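# Sort tangled wires into bins by colour

## Task

Untangle the wires and put each colour in its own bin, with no wire still hooked on or twisted around a wire of a different colour. Every wire has to lie on the floor of its bin. A short end or loop may rise over the rim, but it must not droop outside by more than about a finger's width and must not reach into a bin holding another colour. No part of any wire may hang over the table edge. Pulling or squeezing two wires hard against each other can count as failure.

## Robot and tools

Robot: two arms, left_arm and right_arm, each with a two-finger gripper. Cameras: cam_head_left, cam_head_right, cam_high (all 672x504 overhead or head views), and cam_left_wrist and cam_right_wrist on the wrists. The left arm's base is at about (-0.015, +0.340, 0) m and the right arm's at about (-0.024, -0.237, 0) m.

Frame: the scene frame has its origin at table height, midway between the arms. +x points out over the table, +y toward the left arm, +z up. Arm names do not match image left and right. Printed hand positions and orientations can be off by a few centimetres, more at long reach. A gripper's fingers point along its own +z and open and close along its own y. end_effector_position is the point between the pads, roughly 1 cm behind the tips.

Row layout, shared by execute_actions and move: one list of 14 numbers covering both arms, always all 14 even if one arm stays still. The order is left_arm dx, dy, dz, rx, ry, rz, opening, then the same seven for right_arm. Each number lies in [-1, 1]. The six pose numbers are offsets, not poses: they are measured along scene axes from that arm's Hand target as it stood when the action or move began. 1.0 means 0.6 m for dx, dy, dz and 180 degrees for the rotation vector rx, ry, rz, which turns the hand about its Hand target position. Sending the same offset twice moves the arm twice. All zeros re-asks for the current Hand target. Opening is absolute, not an offset: +1 is fully open (0.094 m), -1 is shut. A 0 opening is a real command, so to keep a gripper as it is, resend its present opening.

execute_actions(actions, cameras): actions is a list of actions. Each action holds up to 15 rows, one per 1/30 s step, and every row counts from the action's start pose, not from the previous row. A short action repeats its last row. An empty list returns state plus all camera images. cameras takes a list of names, ["all"], or []. An unknown name voids the call.

move(target, speed, blend, opening_speed, grip_force, blocking, cameras): drives each gripper in a straight line toward the offset in target. target is one 14-number row or a list of up to 15 rows, all counted from the same starting Hand targets. speed is in m/s, 0.002 to 2.9, default 0.25, and turning is capped at twice that in rad/s. You may give one value or one per target. blend, in m, rounds corners in a list; 0 stops at each point. opening_speed is how fast openings change, in units of the -1..1 scale per second, at least 0.2. grip_force is newtons per finger pad, 10 to 50, one value or one per arm. It persists, and below 50 the fingers close slowly. blocking=false returns early while the move continues. A move stops after at most 10 s. The arms do not avoid obstacles or each other. Do not route a path close past an arm's own base, because that can flip its shoulder; go round instead.

wait(seconds 0 to 10, cameras) lets time pass while each arm holds its last command. stop(cameras) brakes a running move. zoom_image(camera, region [x0,y0,x1,y1], at most 504x504 px) enlarges part of that camera's newest image. finished_scene(scene) ends the current scene permanently; pass the current scene's number.

Results: each call reports end_effector_position (m) and end_effector_quat_wxyz in the scene frame, the Hand target (your last command after clipping, which is where the next offsets start), Joint positions (the last number is the opening in m), grip_measured (opening on the -1..1 scale, reads up to about 2.5 mm wide when empty), Joint velocities (may be marked within noise), joint torques, motor temperatures, and Tool commands. A move adds a move: line, for example done, off_target, moving, held or fault, plus limits such as paced or held. done means the arm came to rest within 10 mm and 2 degrees of its target. Neither done nor off_target tells you about contact. Resting a few cm short is normal from friction and weight. Resend the missing distance as an offset. Rotation commands get clipped to 40 degrees from the measured orientation.

Gripping: fingers follow the commanded opening, so grip_measured shows no stop when they touch something. Once a pad presses about 20 N, the force jumps to the limit. For thin wires, use a low grip_force and a slow opening_speed. To let go, command an opening well above grip_measured.

Avoid: arms or grippers touching each other, since a gripper must never close on the other arm's fingers; fast contact with the table, bins or fixtures; dropping wires from height or releasing them while moving; any wire dangling off the table; yanking two wires against each other; strain on wrist camera cables; and stretched or stalled arms heating motors. A MOTOR HOT line appears at 75 °C, and at 90 °C that arm folds and is lost. Objects may occasionally be nudged by outside pushes.

Each tool is called after "Call:" by a JSON object that holds its "name" and its "arguments".

## Session

Call:
{"name": "execute_actions", "arguments": {"actions": []}}

Scene clock: 0.00 s.
left_arm: end_effector_position=(+0.3006, +0.2434, +0.1562) grip_measured=+1.000 end_effector_quat_wxyz=(+0.234, +0.126, +0.943, -0.201) | right_arm: end_effector_position=(+0.3749, -0.1187, +0.1643) grip_measured=+1.000 end_effector_quat_wxyz=(+0.155, -0.020, +0.987, +0.027)
Joint positions: left_arm=[-0.109 1.348 1.062 -0.804 0.421 0.087 0.094] | right_arm=[0.313 1.832 1.706 -1.131 0.034 0.256 0.094]
Joint velocities: within noise
Joint torques (N m): no reading
Motor temperatures (°C): left_arm=[33 34 42 32 31 33 34] | right_arm=[32 32 38 36 34 32 33]
Heat: left arm: 42 °C; right arm: 38 °C.
Hand target: left_arm +0.3003, +0.2423, +0.1594; +0.237, +0.129, +0.941, -0.204 | right_arm +0.3761, -0.1186, +0.1707; +0.163, -0.020, +0.986, +0.028
Tool commands: left_gripper/opening=+1.0 right_gripper/opening=+1.0

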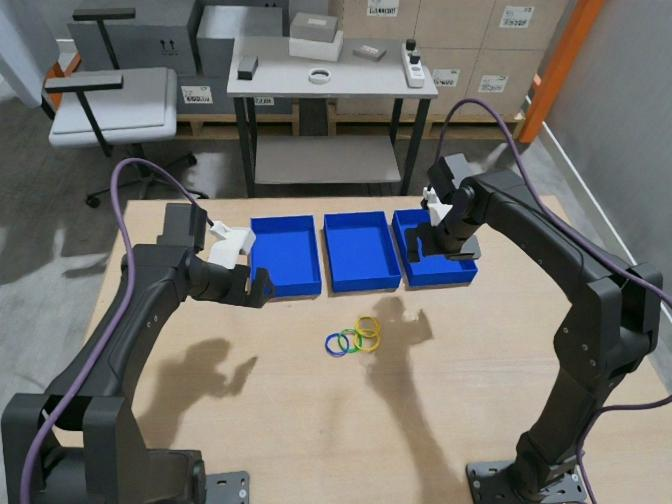

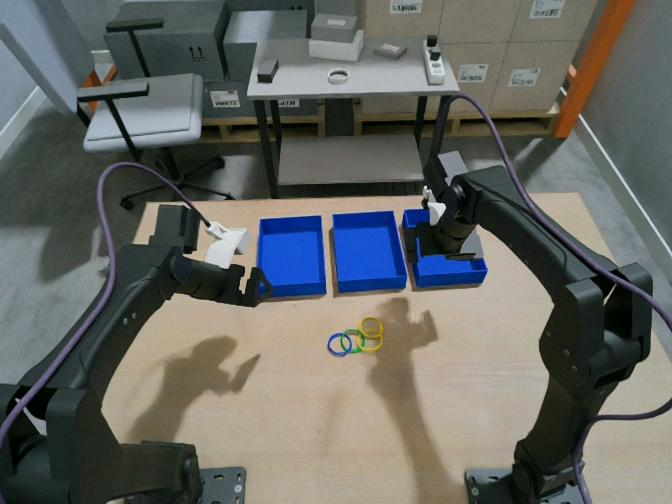

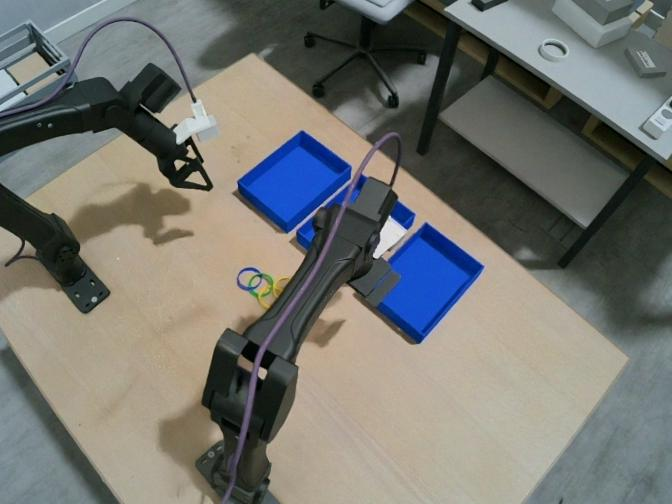

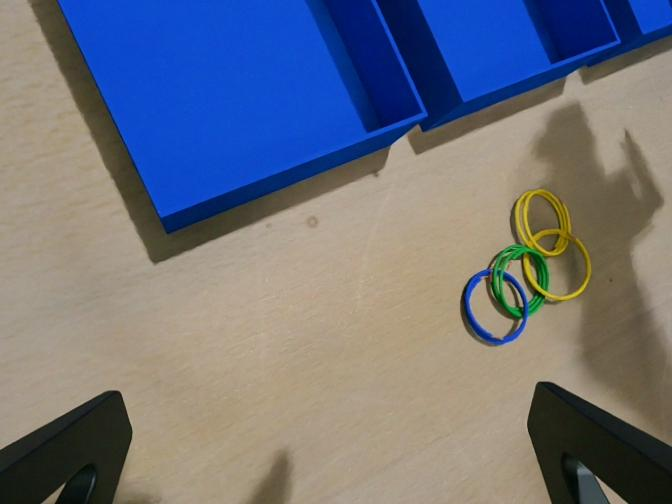

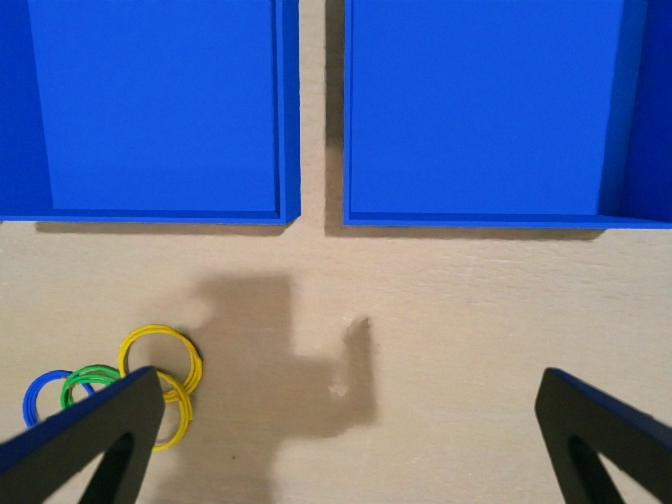

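Call:
{"name": "zoom_image", "arguments": {"camera": "cam_left_wrist", "region": [440, 180, 600, 360]}}

Call:
{"name": "zoom_image", "arguments": {"camera": "cam_high", "region": [220, 250, 310, 320]}}

Call:
{"name": "zoom_image", "arguments": {"camera": "cam_head_left", "region": [315, 305, 395, 365]}}

Scaled by 2.800 from the camera's 672x504 image, which has a finer 960x720 frame.

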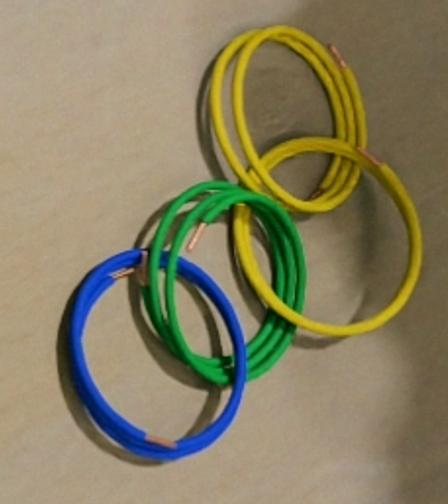

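Scaled by 5.600 from the camera's 672x504 image, which has a finer 960x720 frame.

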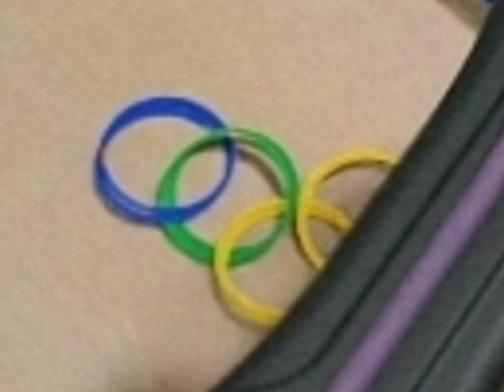

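Scaled by 6.300 from the camera's 672x504 image, which has a finer 960x720 frame.

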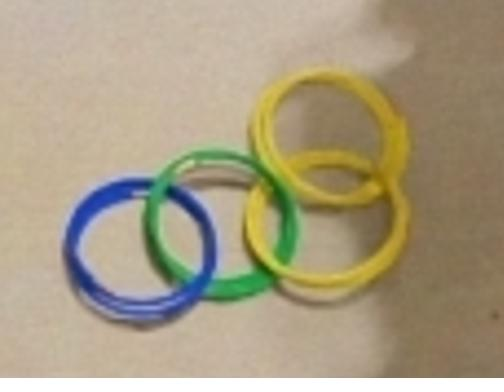

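Call:
{"name": "move", "arguments": {"target": [0, -0.25, 0.05, 0.132, 0.154, 0.084, 1, -0.1, -0.33, 0.05, -0.018, 0.105, -0.013, 1], "cameras": ["all"]}}

Scene clock: 35.97 s.
left_arm: end_effector_position=(+0.2993, +0.0902, +0.1903) grip_measured=+1.000 end_effector_quat_wxyz=(+0.043, +0.004, +0.998, -0.042) | right_arm: end_effector_position=(+0.3150, -0.3159, +0.1949) grip_measured=+1.000 end_effector_quat_wxyz=(+0.033, +0.005, +0.999, -0.004)
Joint positions: left_arm=[-0.702 2.015 2.106 -1.543 0.013 -0.66 0.094] | right_arm=[-0.223 1.836 1.883 -1.551 -0.007 -0.224 0.094]
Joint torques (N m): left_arm=[0.03 -8.81 6.89 0.2 -0.06 -0.09] | right_arm=[0.2 -7.84 7.27 0.29 0.03 -0.07]
Motor temperatures (°C): left_arm=[33 37 46 34 32 33 34] | right_arm=[32 38 42 36 34 32 33]
Heat: left arm: 46 °C; right arm: 42 °C.
Hand target: left_arm +0.3002, +0.0923, +0.1895; +0.000, -0.001, +1.000, -0.001 | right_arm +0.3161, -0.3166, +0.2007; -0.001, +0.000, +1.000, +0.000
Off the commanded pose: left_arm 0.002 m, 7 deg | right_arm 0.006 m, 4 deg.
joint sent to its limit (left arm) — joint 4 (wrist pitch), lower limit. The joint targets are off in orientation, not in position.
joint sent to its limit (right arm) — joint 4 (wrist pitch), lower limit. The joint targets are off in orientation, not in position.
move: off_target (left_arm, right_arm)

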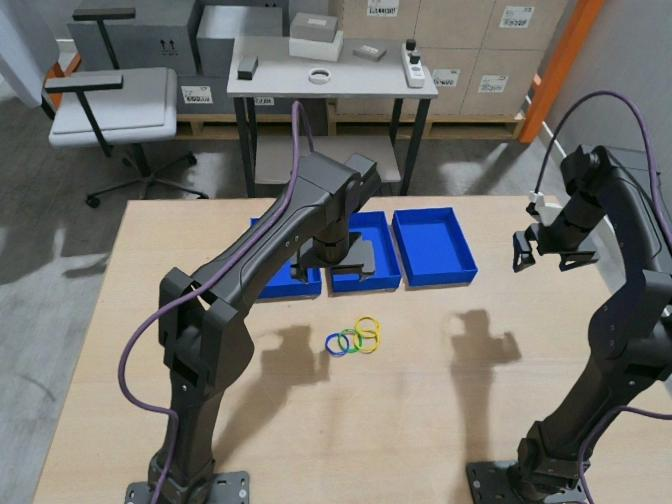

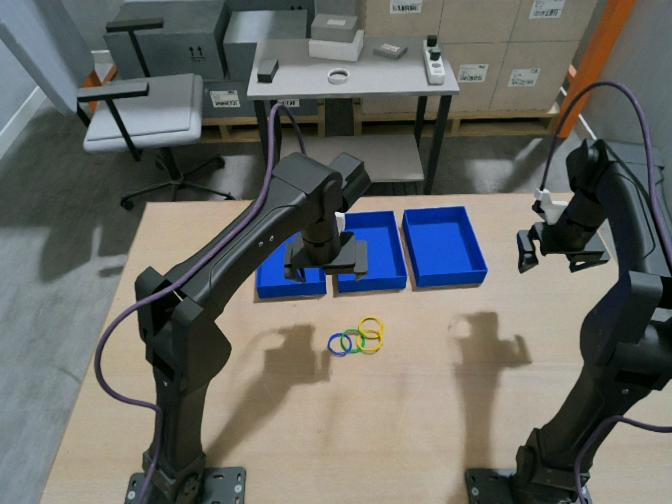

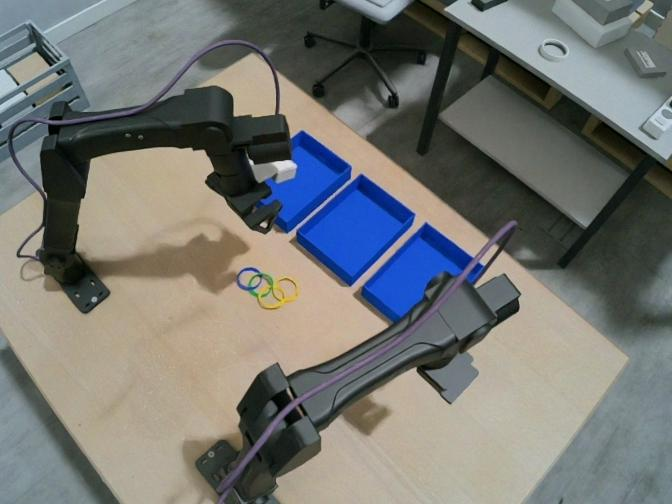

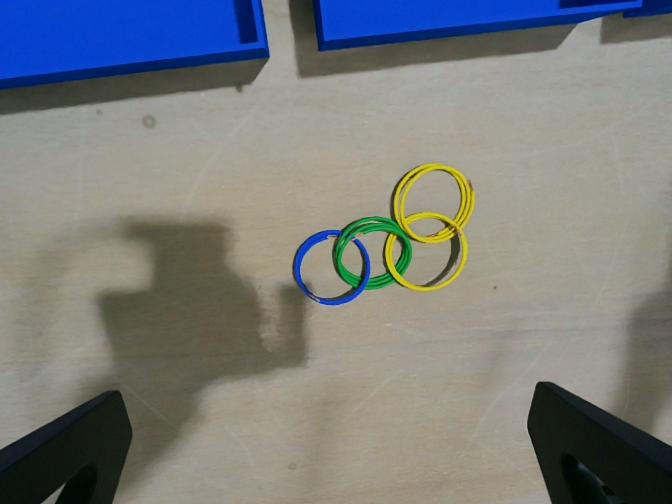

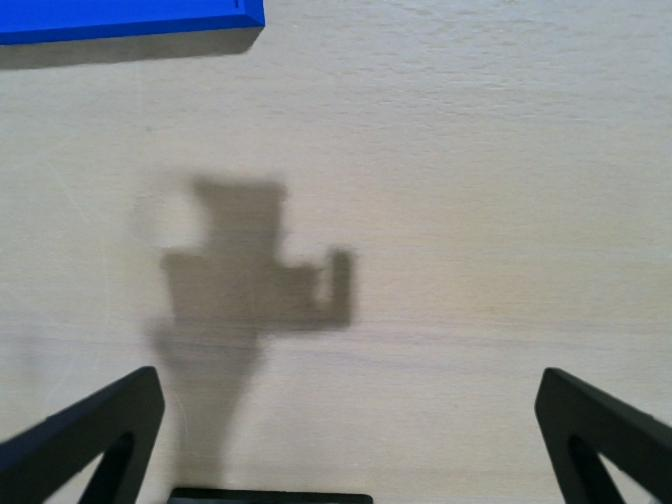

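Call:
{"name": "zoom_image", "arguments": {"camera": "cam_left_wrist", "region": [280, 150, 490, 320]}}

Call:
{"name": "zoom_image", "arguments": {"camera": "cam_left_wrist", "region": [320, 200, 420, 300]}}

Call:
{"name": "zoom_image", "arguments": {"camera": "cam_left_wrist", "region": [380, 160, 480, 300]}}

Scaled by 2.400 from the camera's 672x504 image, which has a finer 960x720 frame.

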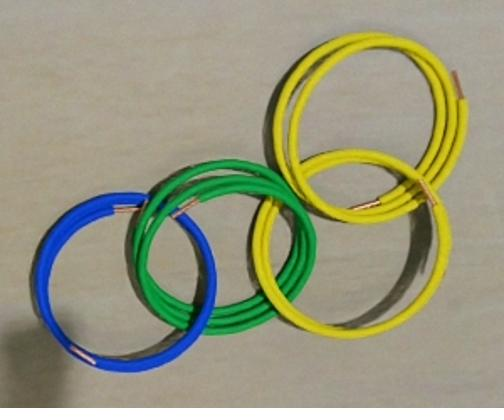

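Scaled by 5.040 from the camera's 672x504 image, which has a finer 960x720 frame.

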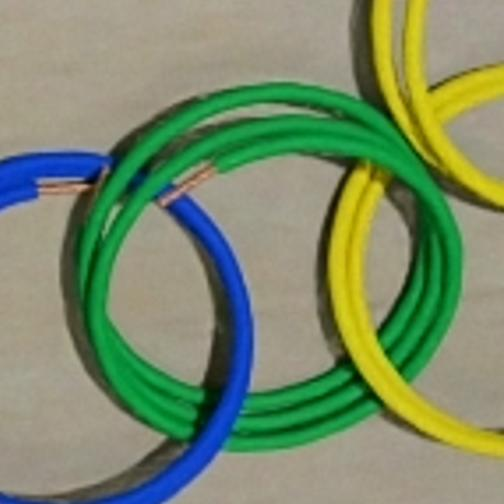

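Scaled by 3.600 from the camera's 672x504 image, which has a finer 960x720 frame.

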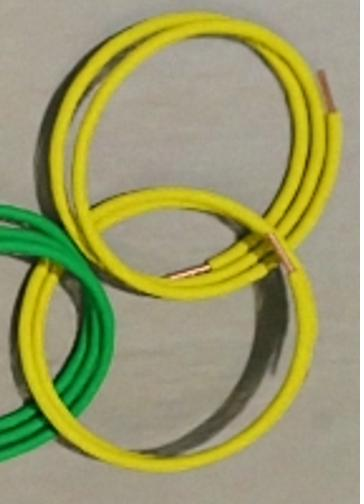

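Call:
{"name": "move", "arguments": {"target": [0, -0.05, -0.14, 0, 0, 0, 1, 0, 0, 0, 0, 0, 0, 1], "cameras": ["cam_left_wrist","cam_head_left"]}}

Call:
{"name": "zoom_image", "arguments": {"camera": "cam_left_wrist", "region": [230, 120, 480, 320]}}

Scene clock: 80.80 s.
left_arm: end_effector_position=(+0.2965, +0.0647, +0.1067) grip_measured=+1.000 end_effector_quat_wxyz=(-0.008, +0.003, +1.000, +0.001) | right_arm: end_effector_position=(+0.3150, -0.3159, +0.1949) grip_measured=+1.000 end_effector_quat_wxyz=(+0.033, +0.005, +0.999, -0.004)
Joint positions: left_arm=[-0.757 2.165 2.004 -1.423 0.009 -0.715 0.094] | right_arm=[-0.223 1.836 1.883 -1.551 -0.007 -0.224 0.094]
Joint torques (N m): left_arm=[-0.29 -11.55 5.61 0.26 -0.05 -0.15] | right_arm=[0.2 -7.86 7.27 0.29 0.02 -0.07]
Motor temperatures (°C): left_arm=[33 42 48 33 32 33 34] | right_arm=[32 40 40 36 34 32 33]
Heat: left arm: 48 °C; right arm: 40 °C.
Hand target: left_arm +0.3002, +0.0622, +0.1055; +0.000, -0.001, +1.000, -0.001 | right_arm +0.3161, -0.3166, +0.2007; -0.001, +0.000, +1.000, +0.000
Off the commanded pose: left_arm 0.005 m, 1 deg | right_arm 0.006 m, 4 deg.
joint sent to its limit (right arm) — joint 4 (wrist pitch), lower limit. The joint targets are off in orientation, not in position.
move: off_target (right_arm)
Images, in order (width x height): cam_head_left 672x504, cam_left_wrist 672x504.

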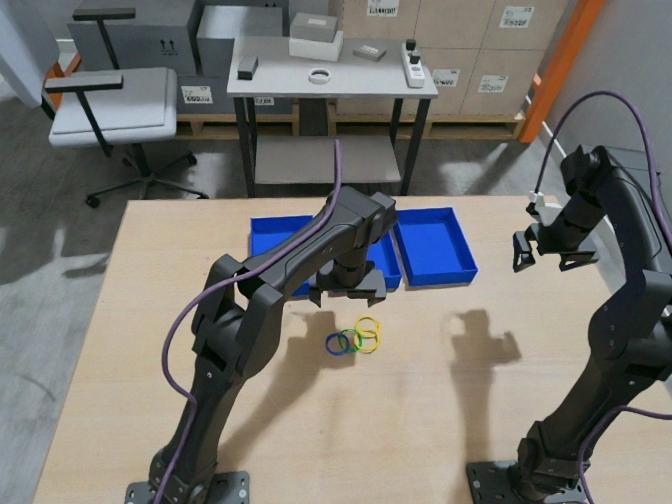

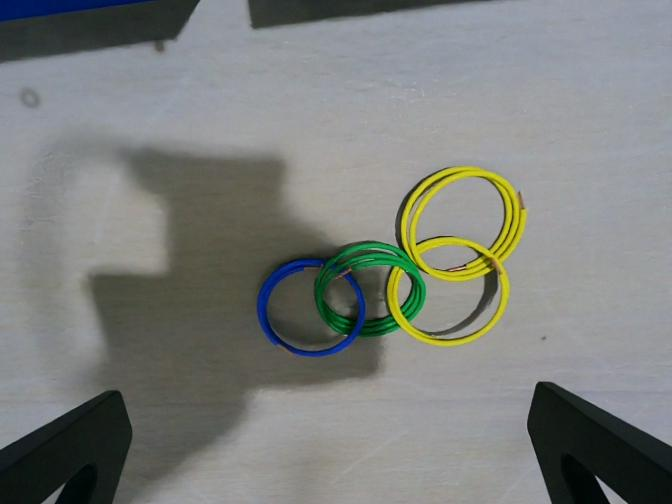

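Scaled by 2.016 from the camera's 672x504 image, which has a finer 960x720 frame.

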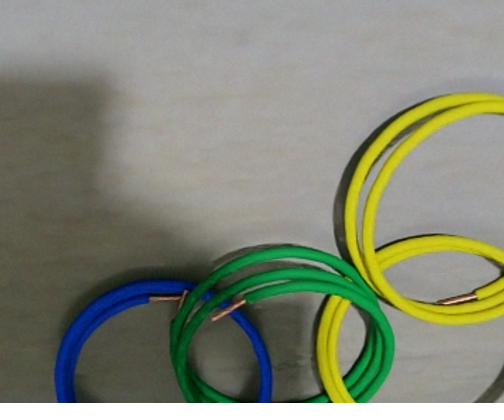

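Call:
{"name": "move", "arguments": {"target": [-0.02, -0.015, -0.08, 0, 0, 0, 1, 0, 0, 0, 0, 0, 0, 1], "cameras": ["cam_left_wrist"]}}

Call:
{"name": "zoom_image", "arguments": {"camera": "cam_left_wrist", "region": [200, 160, 400, 330]}}

Call:
{"name": "zoom_image", "arguments": {"camera": "cam_left_wrist", "region": [340, 160, 560, 330]}}

Scene clock: 145.53 s.
left_arm: end_effector_position=(+0.2872, +0.0541, +0.0588) grip_measured=+1.000 end_effector_quat_wxyz=(-0.006, +0.003, +1.000, +0.000) | right_arm: end_effector_position=(+0.3150, -0.3159, +0.1949) grip_measured=+1.000 end_effector_quat_wxyz=(+0.033, +0.005, +0.999, -0.004)
Joint positions: left_arm=[-0.791 2.165 1.814 -1.228 0.009 -0.75 0.094] | right_arm=[-0.223 1.836 1.883 -1.551 -0.007 -0.224 0.094]
Joint torques (N m): left_arm=[-0.43 -12.07 4.63 0.33 0.02 -0.14] | right_arm=[0.2 -7.86 7.27 0.28 0.03 -0.08]
Heat: left arm: 45 °C; right arm: 42 °C.
Hand target: left_arm +0.2882, +0.0533, +0.0574; +0.000, -0.001, +1.000, -0.001 | right_arm +0.3161, -0.3166, +0.2007; -0.001, +0.000, +1.000, +0.000
Off the commanded pose: left_arm 0.002 m, 1 deg | right_arm 0.006 m, 4 deg.
joint sent to its limit (right arm) — joint 4 (wrist pitch), lower limit. The joint targets are off in orientation, not in position.
move: off_target (right_arm)
Images, in order (width x height): cam_left_wrist 672x504.

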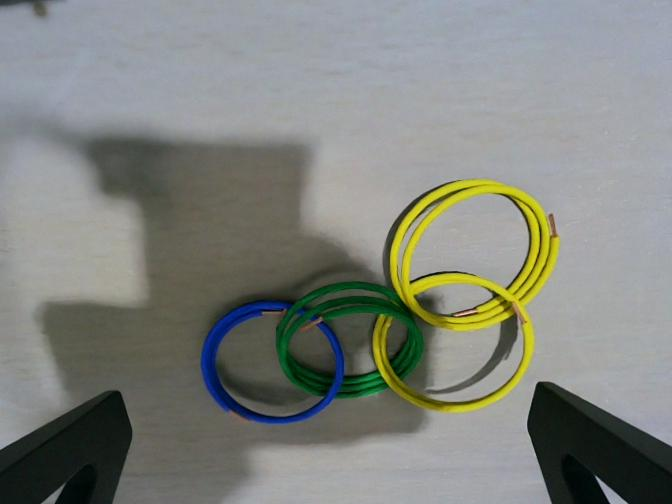

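Scaled by 2.520 from the camera's 672x504 image, which has a finer 960x720 frame.

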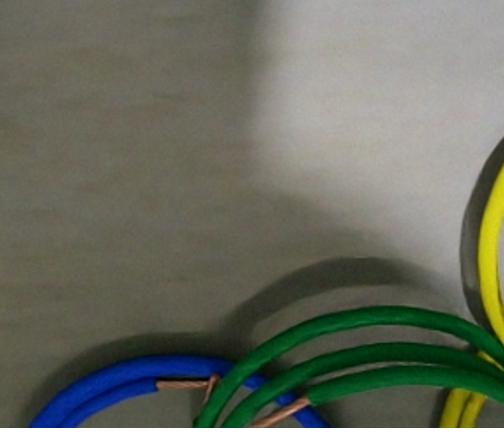

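Scaled by 2.291 from the camera's 672x504 image, which has a finer 960x720 frame.

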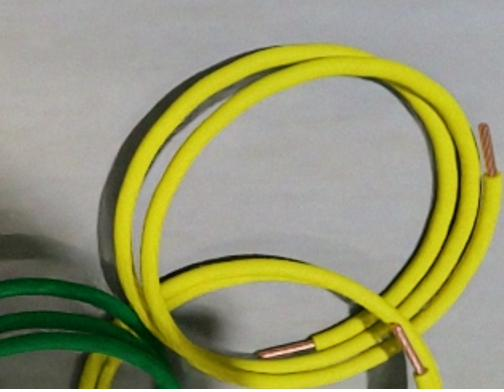

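Call:
{"name": "zoom_image", "arguments": {"camera": "cam_left_wrist", "region": [240, 270, 360, 430]}}

Call:
{"name": "zoom_image", "arguments": {"camera": "cam_left_wrist", "region": [350, 270, 470, 420]}}

Call:
{"name": "zoom_image", "arguments": {"camera": "cam_left_wrist", "region": [420, 260, 560, 420]}}

Call:
{"name": "zoom_image", "arguments": {"camera": "cam_left_wrist", "region": [190, 290, 310, 430]}}

Scaled by 3.150 from the camera's 672x504 image, which has a finer 960x720 frame.

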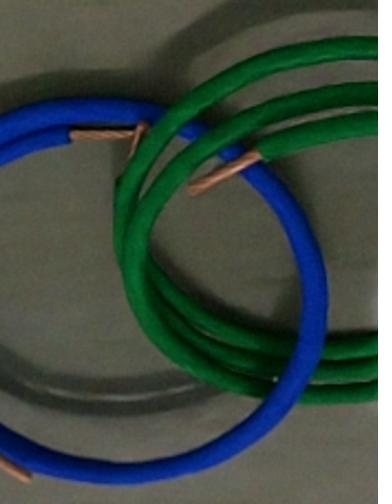

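Scaled by 3.360 from the camera's 672x504 image, which has a finer 960x720 frame.

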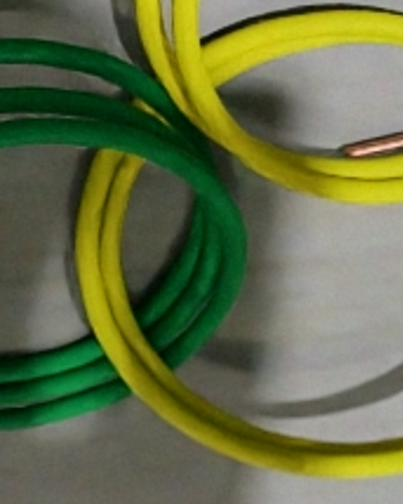

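Scaled by 3.150 from the camera's 672x504 image, which has a finer 960x720 frame.

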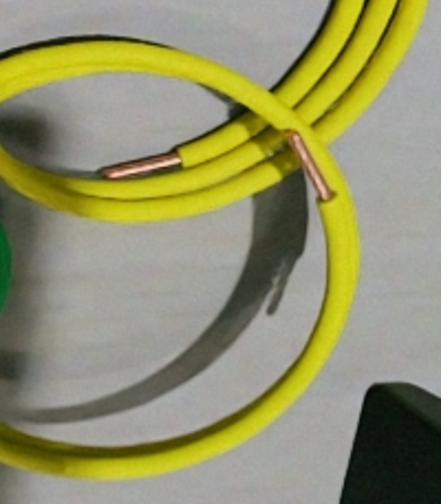

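Scaled by 3.600 from the camera's 672x504 image, which has a finer 960x720 frame.

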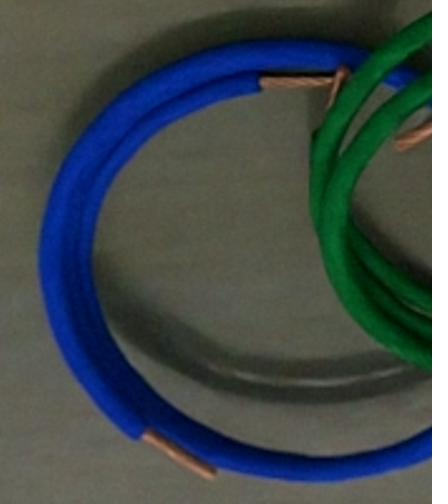

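Call:
{"name": "wait", "arguments": {"seconds": 0, "cameras": ["all"]}}

Call:
{"name": "zoom_image", "arguments": {"camera": "cam_high", "region": [190, 200, 340, 330]}}

Call:
{"name": "zoom_image", "arguments": {"camera": "cam_head_left", "region": [290, 270, 410, 370]}}

Call:
{"name": "zoom_image", "arguments": {"camera": "cam_head_right", "region": [290, 270, 410, 370]}}

Scene clock: 198.33 s.
left_arm: end_effector_position=(+0.2873, +0.0540, +0.0588) grip_measured=+1.000 end_effector_quat_wxyz=(-0.006, +0.003, +1.000, +0.000) | right_arm: end_effector_position=(+0.3150, -0.3159, +0.1949) grip_measured=+1.000 end_effector_quat_wxyz=(+0.033, +0.005, +0.999, -0.004)
Joint positions: left_arm=[-0.791 2.165 1.814 -1.228 0.009 -0.751 0.094] | right_arm=[-0.223 1.836 1.883 -1.551 -0.007 -0.224 0.094]
Joint torques (N m): left_arm=[-0.14 -12.08 4.57 0.34 -0.05 -0.1] | right_arm=[0.21 -7.86 7.27 0.28 0.03 -0.07]
Motor temperatures (°C): left_arm=[33 48 46 32 31 33 34] | right_arm=[32 42 41 35 34 32 33]
Heat: left arm: 48 °C; right arm: 42 °C.
Hand target: left_arm +0.2882, +0.0533, +0.0574; +0.000, -0.001, +1.000, -0.001 | right_arm +0.3161, -0.3166, +0.2007; -0.001, +0.000, +1.000, +0.000
Tool commands: left_gripper/opening=+1.0 right_gripper/opening=+1.0
Off the commanded pose: left_arm 0.002 m, 1 deg | right_arm 0.006 m, 4 deg.

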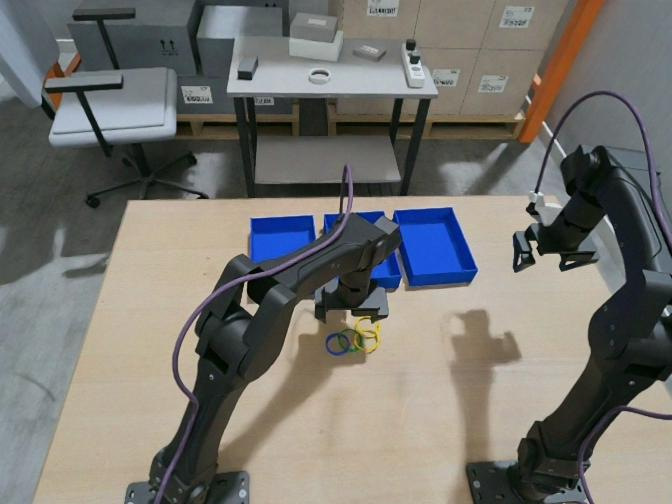

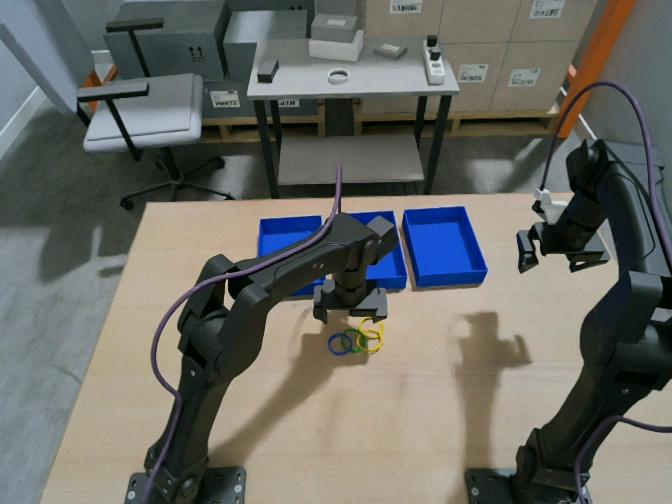

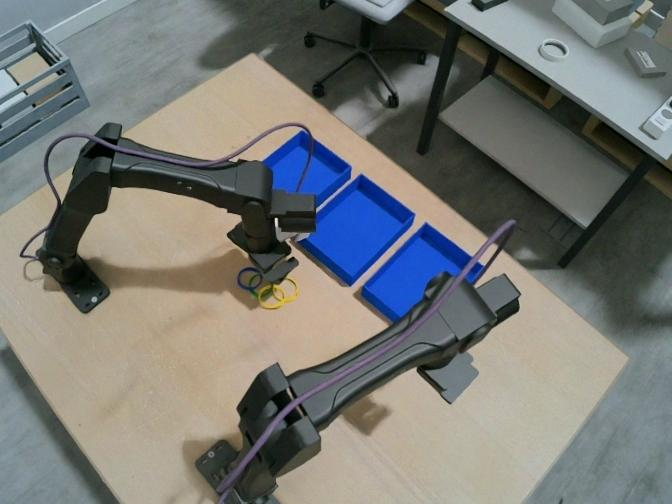

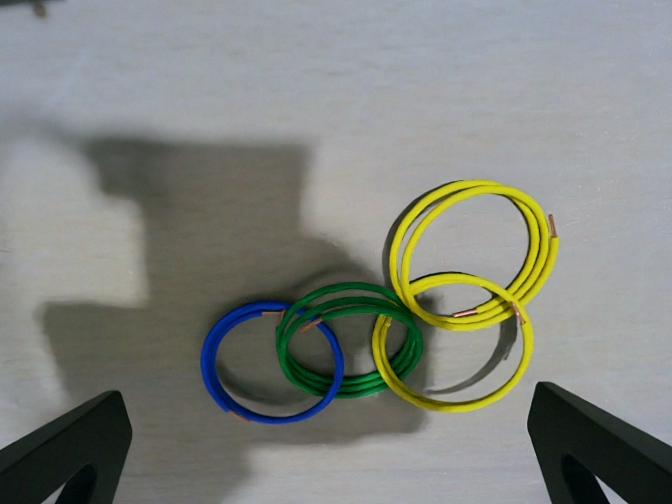

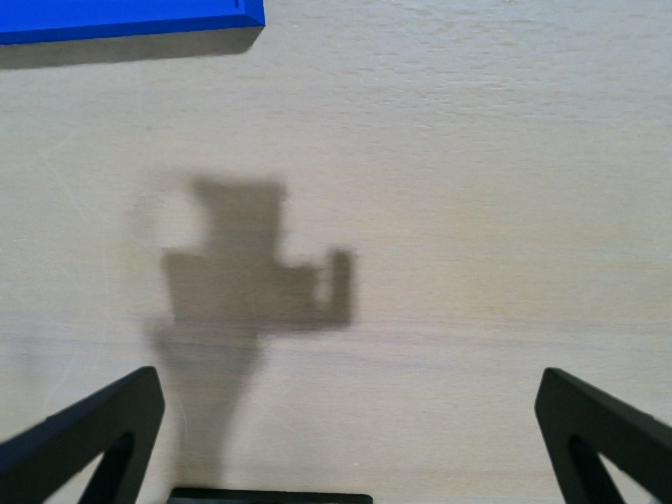

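Scaled by 3.360 from the camera's 672x504 image, which has a finer 960x720 frame.

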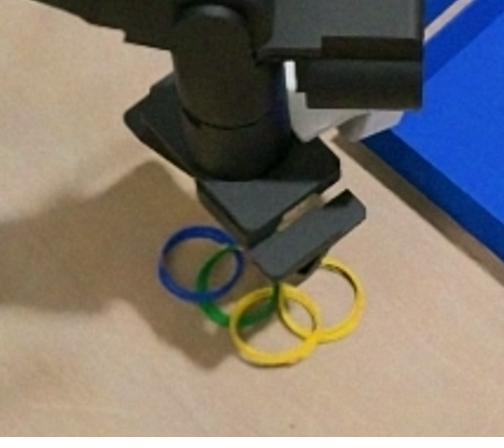

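Scaled by 4.200 from the camera's 672x504 image, which has a finer 960x720 frame.

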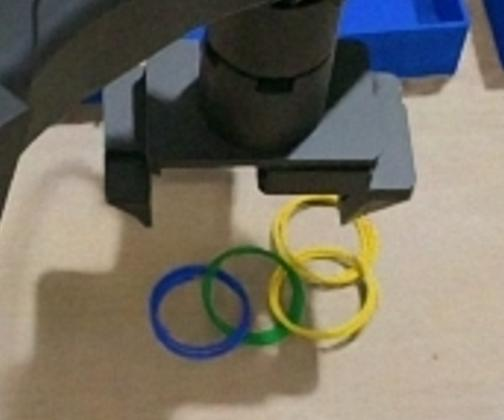

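Scaled by 4.200 from the camera's 672x504 image, which has a finer 960x720 frame.

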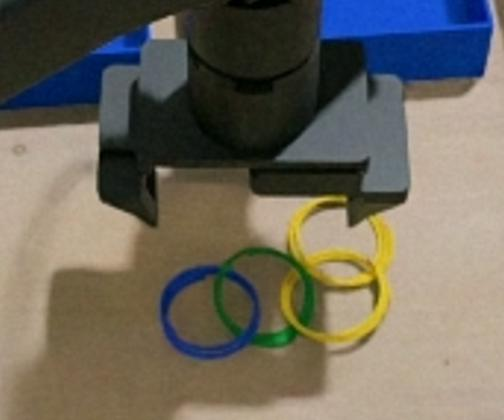

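Call:
{"name": "move", "arguments": {"target": [-0.08, 0.037, 0.07, 0, 0, -0.5, 1, 0, 0, 0, 0, 0, 0, 1], "cameras": ["cam_left_wrist","cam_high","cam_head_left"]}}

Scene clock: 288.87 s.
left_arm: end_effector_position=(+0.2474, +0.0715, +0.0938) grip_measured=+1.000 end_effector_quat_wxyz=(+0.003, +0.700, +0.715, -0.001) | right_arm: end_effector_position=(+0.3150, -0.3159, +0.1949) grip_measured=+1.000 end_effector_quat_wxyz=(+0.033, +0.005, +0.999, -0.004)
Joint positions: left_arm=[-0.832 1.97 1.66 -1.255 0.002 0.752 0.094] | right_arm=[-0.223 1.836 1.883 -1.551 -0.007 -0.224 0.094]
Joint torques (N m): left_arm=[-0.65 -12.14 4.44 0.01 0.01 0.07] | right_arm=[0.2 -7.84 7.27 0.29 0.03 -0.08]
Motor temperatures (°C): left_arm=[33 53 45 32 31 33 34] | right_arm=[32 44 42 35 34 32 33]
Heat: left arm: 53 °C; right arm: 44 °C.
Hand target: left_arm +0.2402, +0.0756, +0.0995; -0.001, +0.707, +0.708, -0.001 | right_arm +0.3161, -0.3166, +0.2007; -0.001, +0.000, +1.000, +0.000
Off the commanded pose: left_arm 0.010 m, 1 deg | right_arm 0.006 m, 4 deg.
joint sent to its limit (right arm) — joint 4 (wrist pitch), lower limit. The joint targets are off in orientation, not in position.
move: off_target (right_arm)
Images, in order (width x height): cam_head_left 672x504, cam_high 672x504, cam_left_wrist 672x504.

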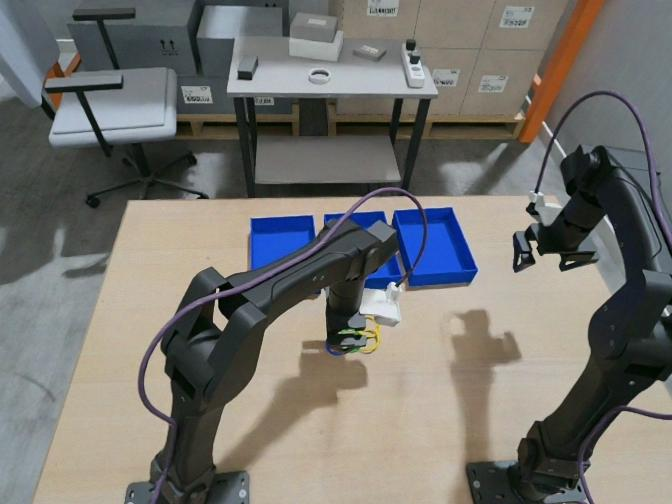

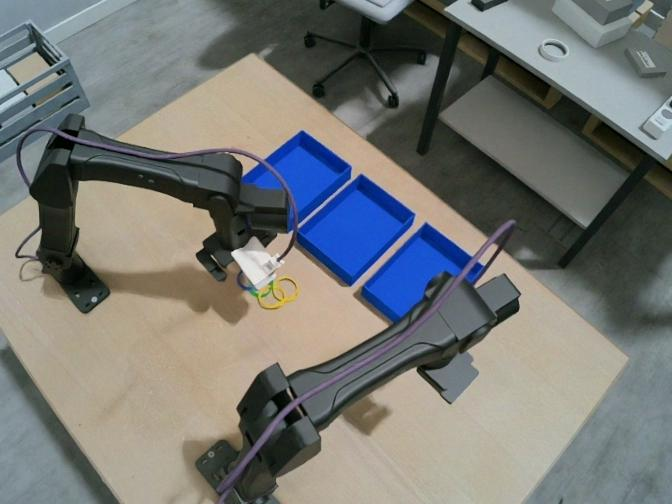

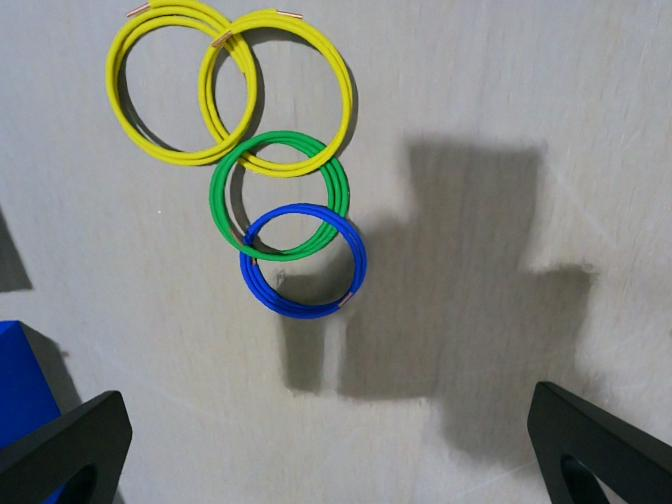

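Call:
{"name": "zoom_image", "arguments": {"camera": "cam_left_wrist", "region": [200, 120, 380, 330]}}

Call:
{"name": "zoom_image", "arguments": {"camera": "cam_left_wrist", "region": [190, 0, 370, 190]}}

Scaled by 2.400 from the camera's 672x504 image, which has a finer 960x720 frame.

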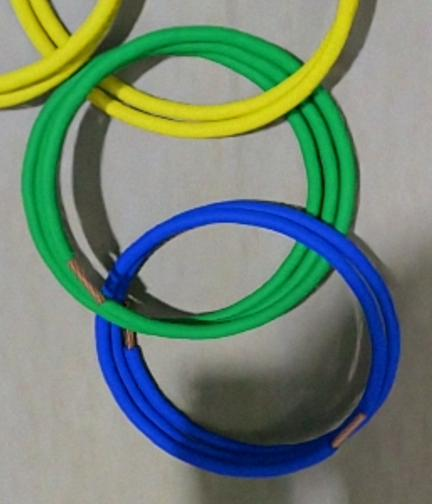

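Scaled by 2.653 from the camera's 672x504 image, which has a finer 960x720 frame.

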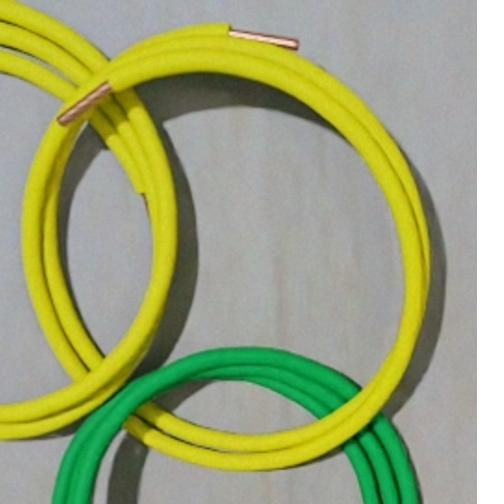

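Call:
{"name": "move", "arguments": {"target": [-0.01, 0.024, -0.08, 0, 0, -0.178, -0.15, 0, 0, 0, 0, 0, 0, 1], "cameras": ["cam_left_wrist","cam_high","cam_head_left"]}}

Call:
{"name": "zoom_image", "arguments": {"camera": "cam_high", "region": [190, 200, 340, 330]}}

Call:
{"name": "zoom_image", "arguments": {"camera": "cam_head_left", "region": [290, 270, 410, 370]}}

Scene clock: 353.17 s.
left_arm: end_effector_position=(+0.2321, +0.0891, +0.0468) grip_measured=-0.147 end_effector_quat_wxyz=(-0.013, +0.873, +0.488, -0.001) | right_arm: end_effector_position=(+0.3150, -0.3159, +0.1949) grip_measured=+1.000 end_effector_quat_wxyz=(+0.033, +0.005, +0.999, -0.004)
Joint positions: left_arm=[-0.832 1.943 1.433 -1.087 -0.005 1.325 0.04] | right_arm=[-0.223 1.836 1.883 -1.551 -0.007 -0.224 0.094]
Joint torques (N m): left_arm=[0.79 -11.74 4.56 0.27 0.05 0.14] | right_arm=[0.2 -7.84 7.27 0.28 0.03 -0.07]
Motor temperatures (°C): left_arm=[33 60 44 32 31 33 34] | right_arm=[31 44 42 35 34 32 33]
Heat: left arm: 60 °C; right arm: 44 °C.
Hand target: left_arm +0.2342, +0.0899, +0.0514; -0.001, +0.874, +0.485, +0.000 | right_arm +0.3161, -0.3166, +0.2007; -0.001, +0.000, +1.000, +0.000
Off the commanded pose: left_arm 0.005 m, 1 deg | right_arm 0.006 m, 4 deg.
joint sent to its limit (right arm) — joint 4 (wrist pitch), lower limit. The joint targets are off in orientation, not in position.
move: off_target (right_arm)
Images, in order (width x height): cam_head_left 672x504, cam_high 672x504, cam_left_wrist 672x504.

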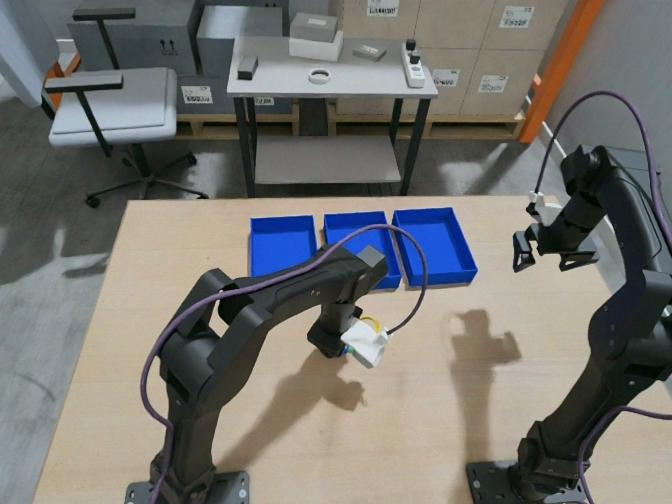

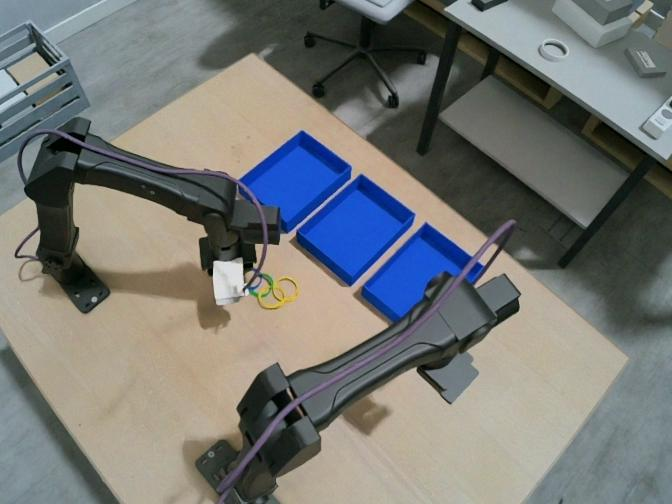

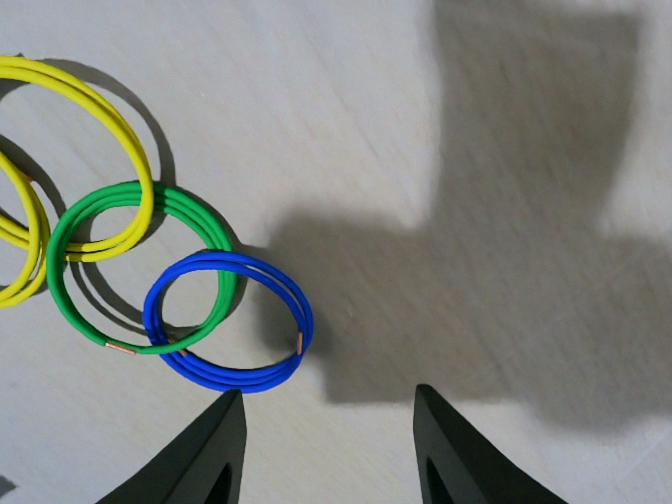

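Scaled by 3.360 from the camera's 672x504 image, which has a finer 960x720 frame.

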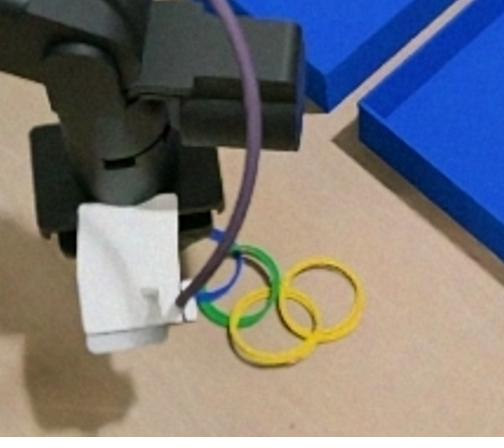

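Scaled by 4.200 from the camera's 672x504 image, which has a finer 960x720 frame.

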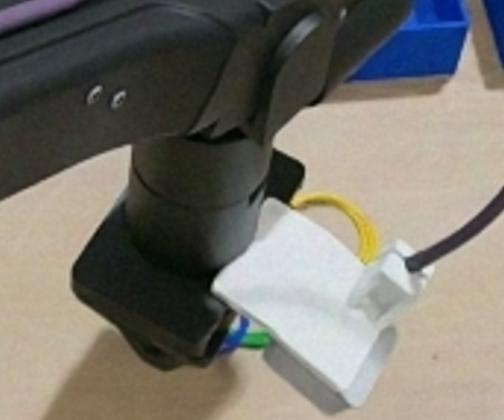

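Call:
{"name": "move", "arguments": {"target": [0.013, -0.005, -0.03, 0, 0, 0, -0.45, 0, 0, 0, 0, 0, 0, 1], "cameras": ["cam_left_wrist"], "speed": 0.1}}

Scene clock: 367.40 s.
left_arm: end_effector_position=(+0.2425, +0.0844, +0.0429) grip_measured=-0.447 end_effector_quat_wxyz=(+0.007, +0.873, +0.488, +0.005) | right_arm: end_effector_position=(+0.3150, -0.3159, +0.1949) grip_measured=+1.000 end_effector_quat_wxyz=(+0.033, +0.005, +0.999, -0.004)
Joint positions: left_arm=[-0.821 1.948 1.423 -1.031 -0.005 1.335 0.026] | right_arm=[-0.223 1.836 1.883 -1.551 -0.007 -0.224 0.094]
Joint torques (N m): left_arm=[0.55 -8.2 4.6 0.36 0.05 0.12] | right_arm=[0.2 -7.86 7.27 0.28 0.03 -0.07]
Motor temperatures (°C): left_arm=[33 61 45 32 31 33 34] | right_arm=[31 44 43 35 34 32 33]
Heat: left arm: 61 °C; right arm: 44 °C.
Hand target: left_arm +0.2420, +0.0869, +0.0334; -0.001, +0.874, +0.485, +0.000 | right_arm +0.3161, -0.3166, +0.2007; -0.001, +0.000, +1.000, +0.000
Off the commanded pose: left_arm 0.010 m, 1 deg | right_arm 0.006 m, 4 deg.
joint sent to its limit (right arm) — joint 4 (wrist pitch), lower limit. The joint targets are off in orientation, not in position.
move: off_target (right_arm)
Images, in order (width x height): cam_left_wrist 672x504.

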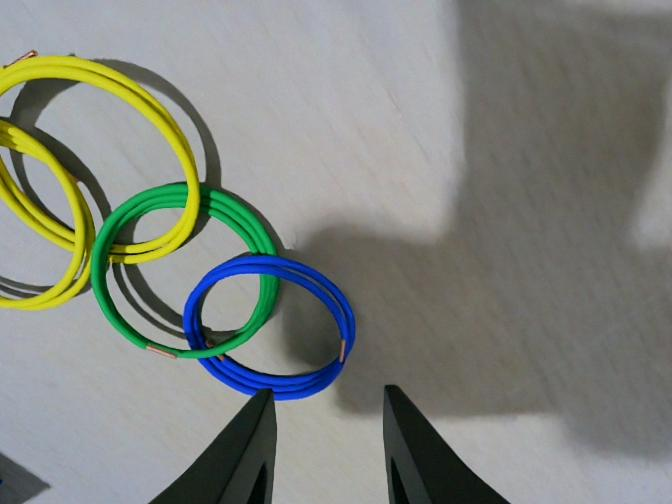

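Call:
{"name": "move", "arguments": {"target": [-0.003, 0.009, -0.037, 0, 0, 0, -0.45, 0, 0, 0, 0, 0, 0, 1], "cameras": ["cam_left_wrist"], "speed": 0.06}}

Scene clock: 378.53 s.
left_arm: end_effector_position=(+0.2404, +0.0899, +0.0193) grip_measured=-0.447 end_effector_quat_wxyz=(+0.005, +0.873, +0.488, +0.004) | right_arm: end_effector_position=(+0.3150, -0.3159, +0.1949) grip_measured=+1.000 end_effector_quat_wxyz=(+0.033, +0.005, +0.999, -0.004)
Joint positions: left_arm=[-0.814 1.961 1.344 -0.942 -0.005 1.342 0.026] | right_arm=[-0.223 1.836 1.883 -1.551 -0.007 -0.224 0.094]
Joint torques (N m): left_arm=[0.84 -8.38 4.38 0.37 0.09 0.1] | right_arm=[0.18 -7.86 7.27 0.28 0.03 -0.07]
Motor temperatures (°C): left_arm=[33 57 45 32 31 33 34] | right_arm=[31 44 43 35 34 32 33]
Heat: left arm: 57 °C; right arm: 44 °C.
Hand target: left_arm +0.2402, +0.0924, +0.0112; -0.001, +0.874, +0.485, +0.000 | right_arm +0.3161, -0.3166, +0.2007; -0.001, +0.000, +1.000, +0.000
Off the commanded pose: left_arm 0.008 m, 1 deg | right_arm 0.006 m, 4 deg.
joint sent to its limit (right arm) — joint 4 (wrist pitch), lower limit. The joint targets are off in orientation, not in position.
move: off_target (right_arm)
Images, in order (width x height): cam_left_wrist 672x504.

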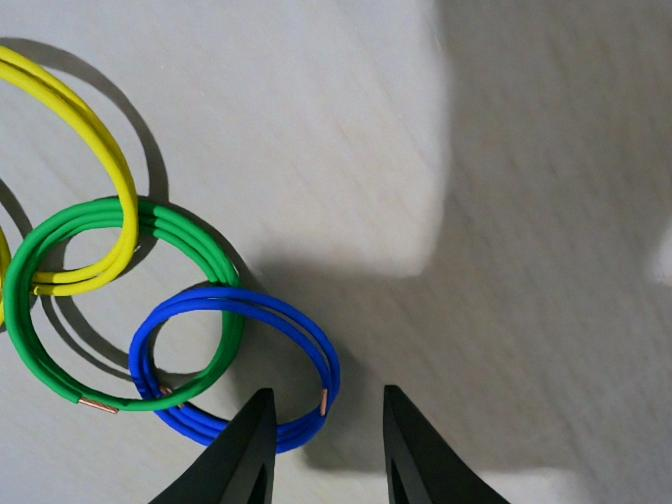

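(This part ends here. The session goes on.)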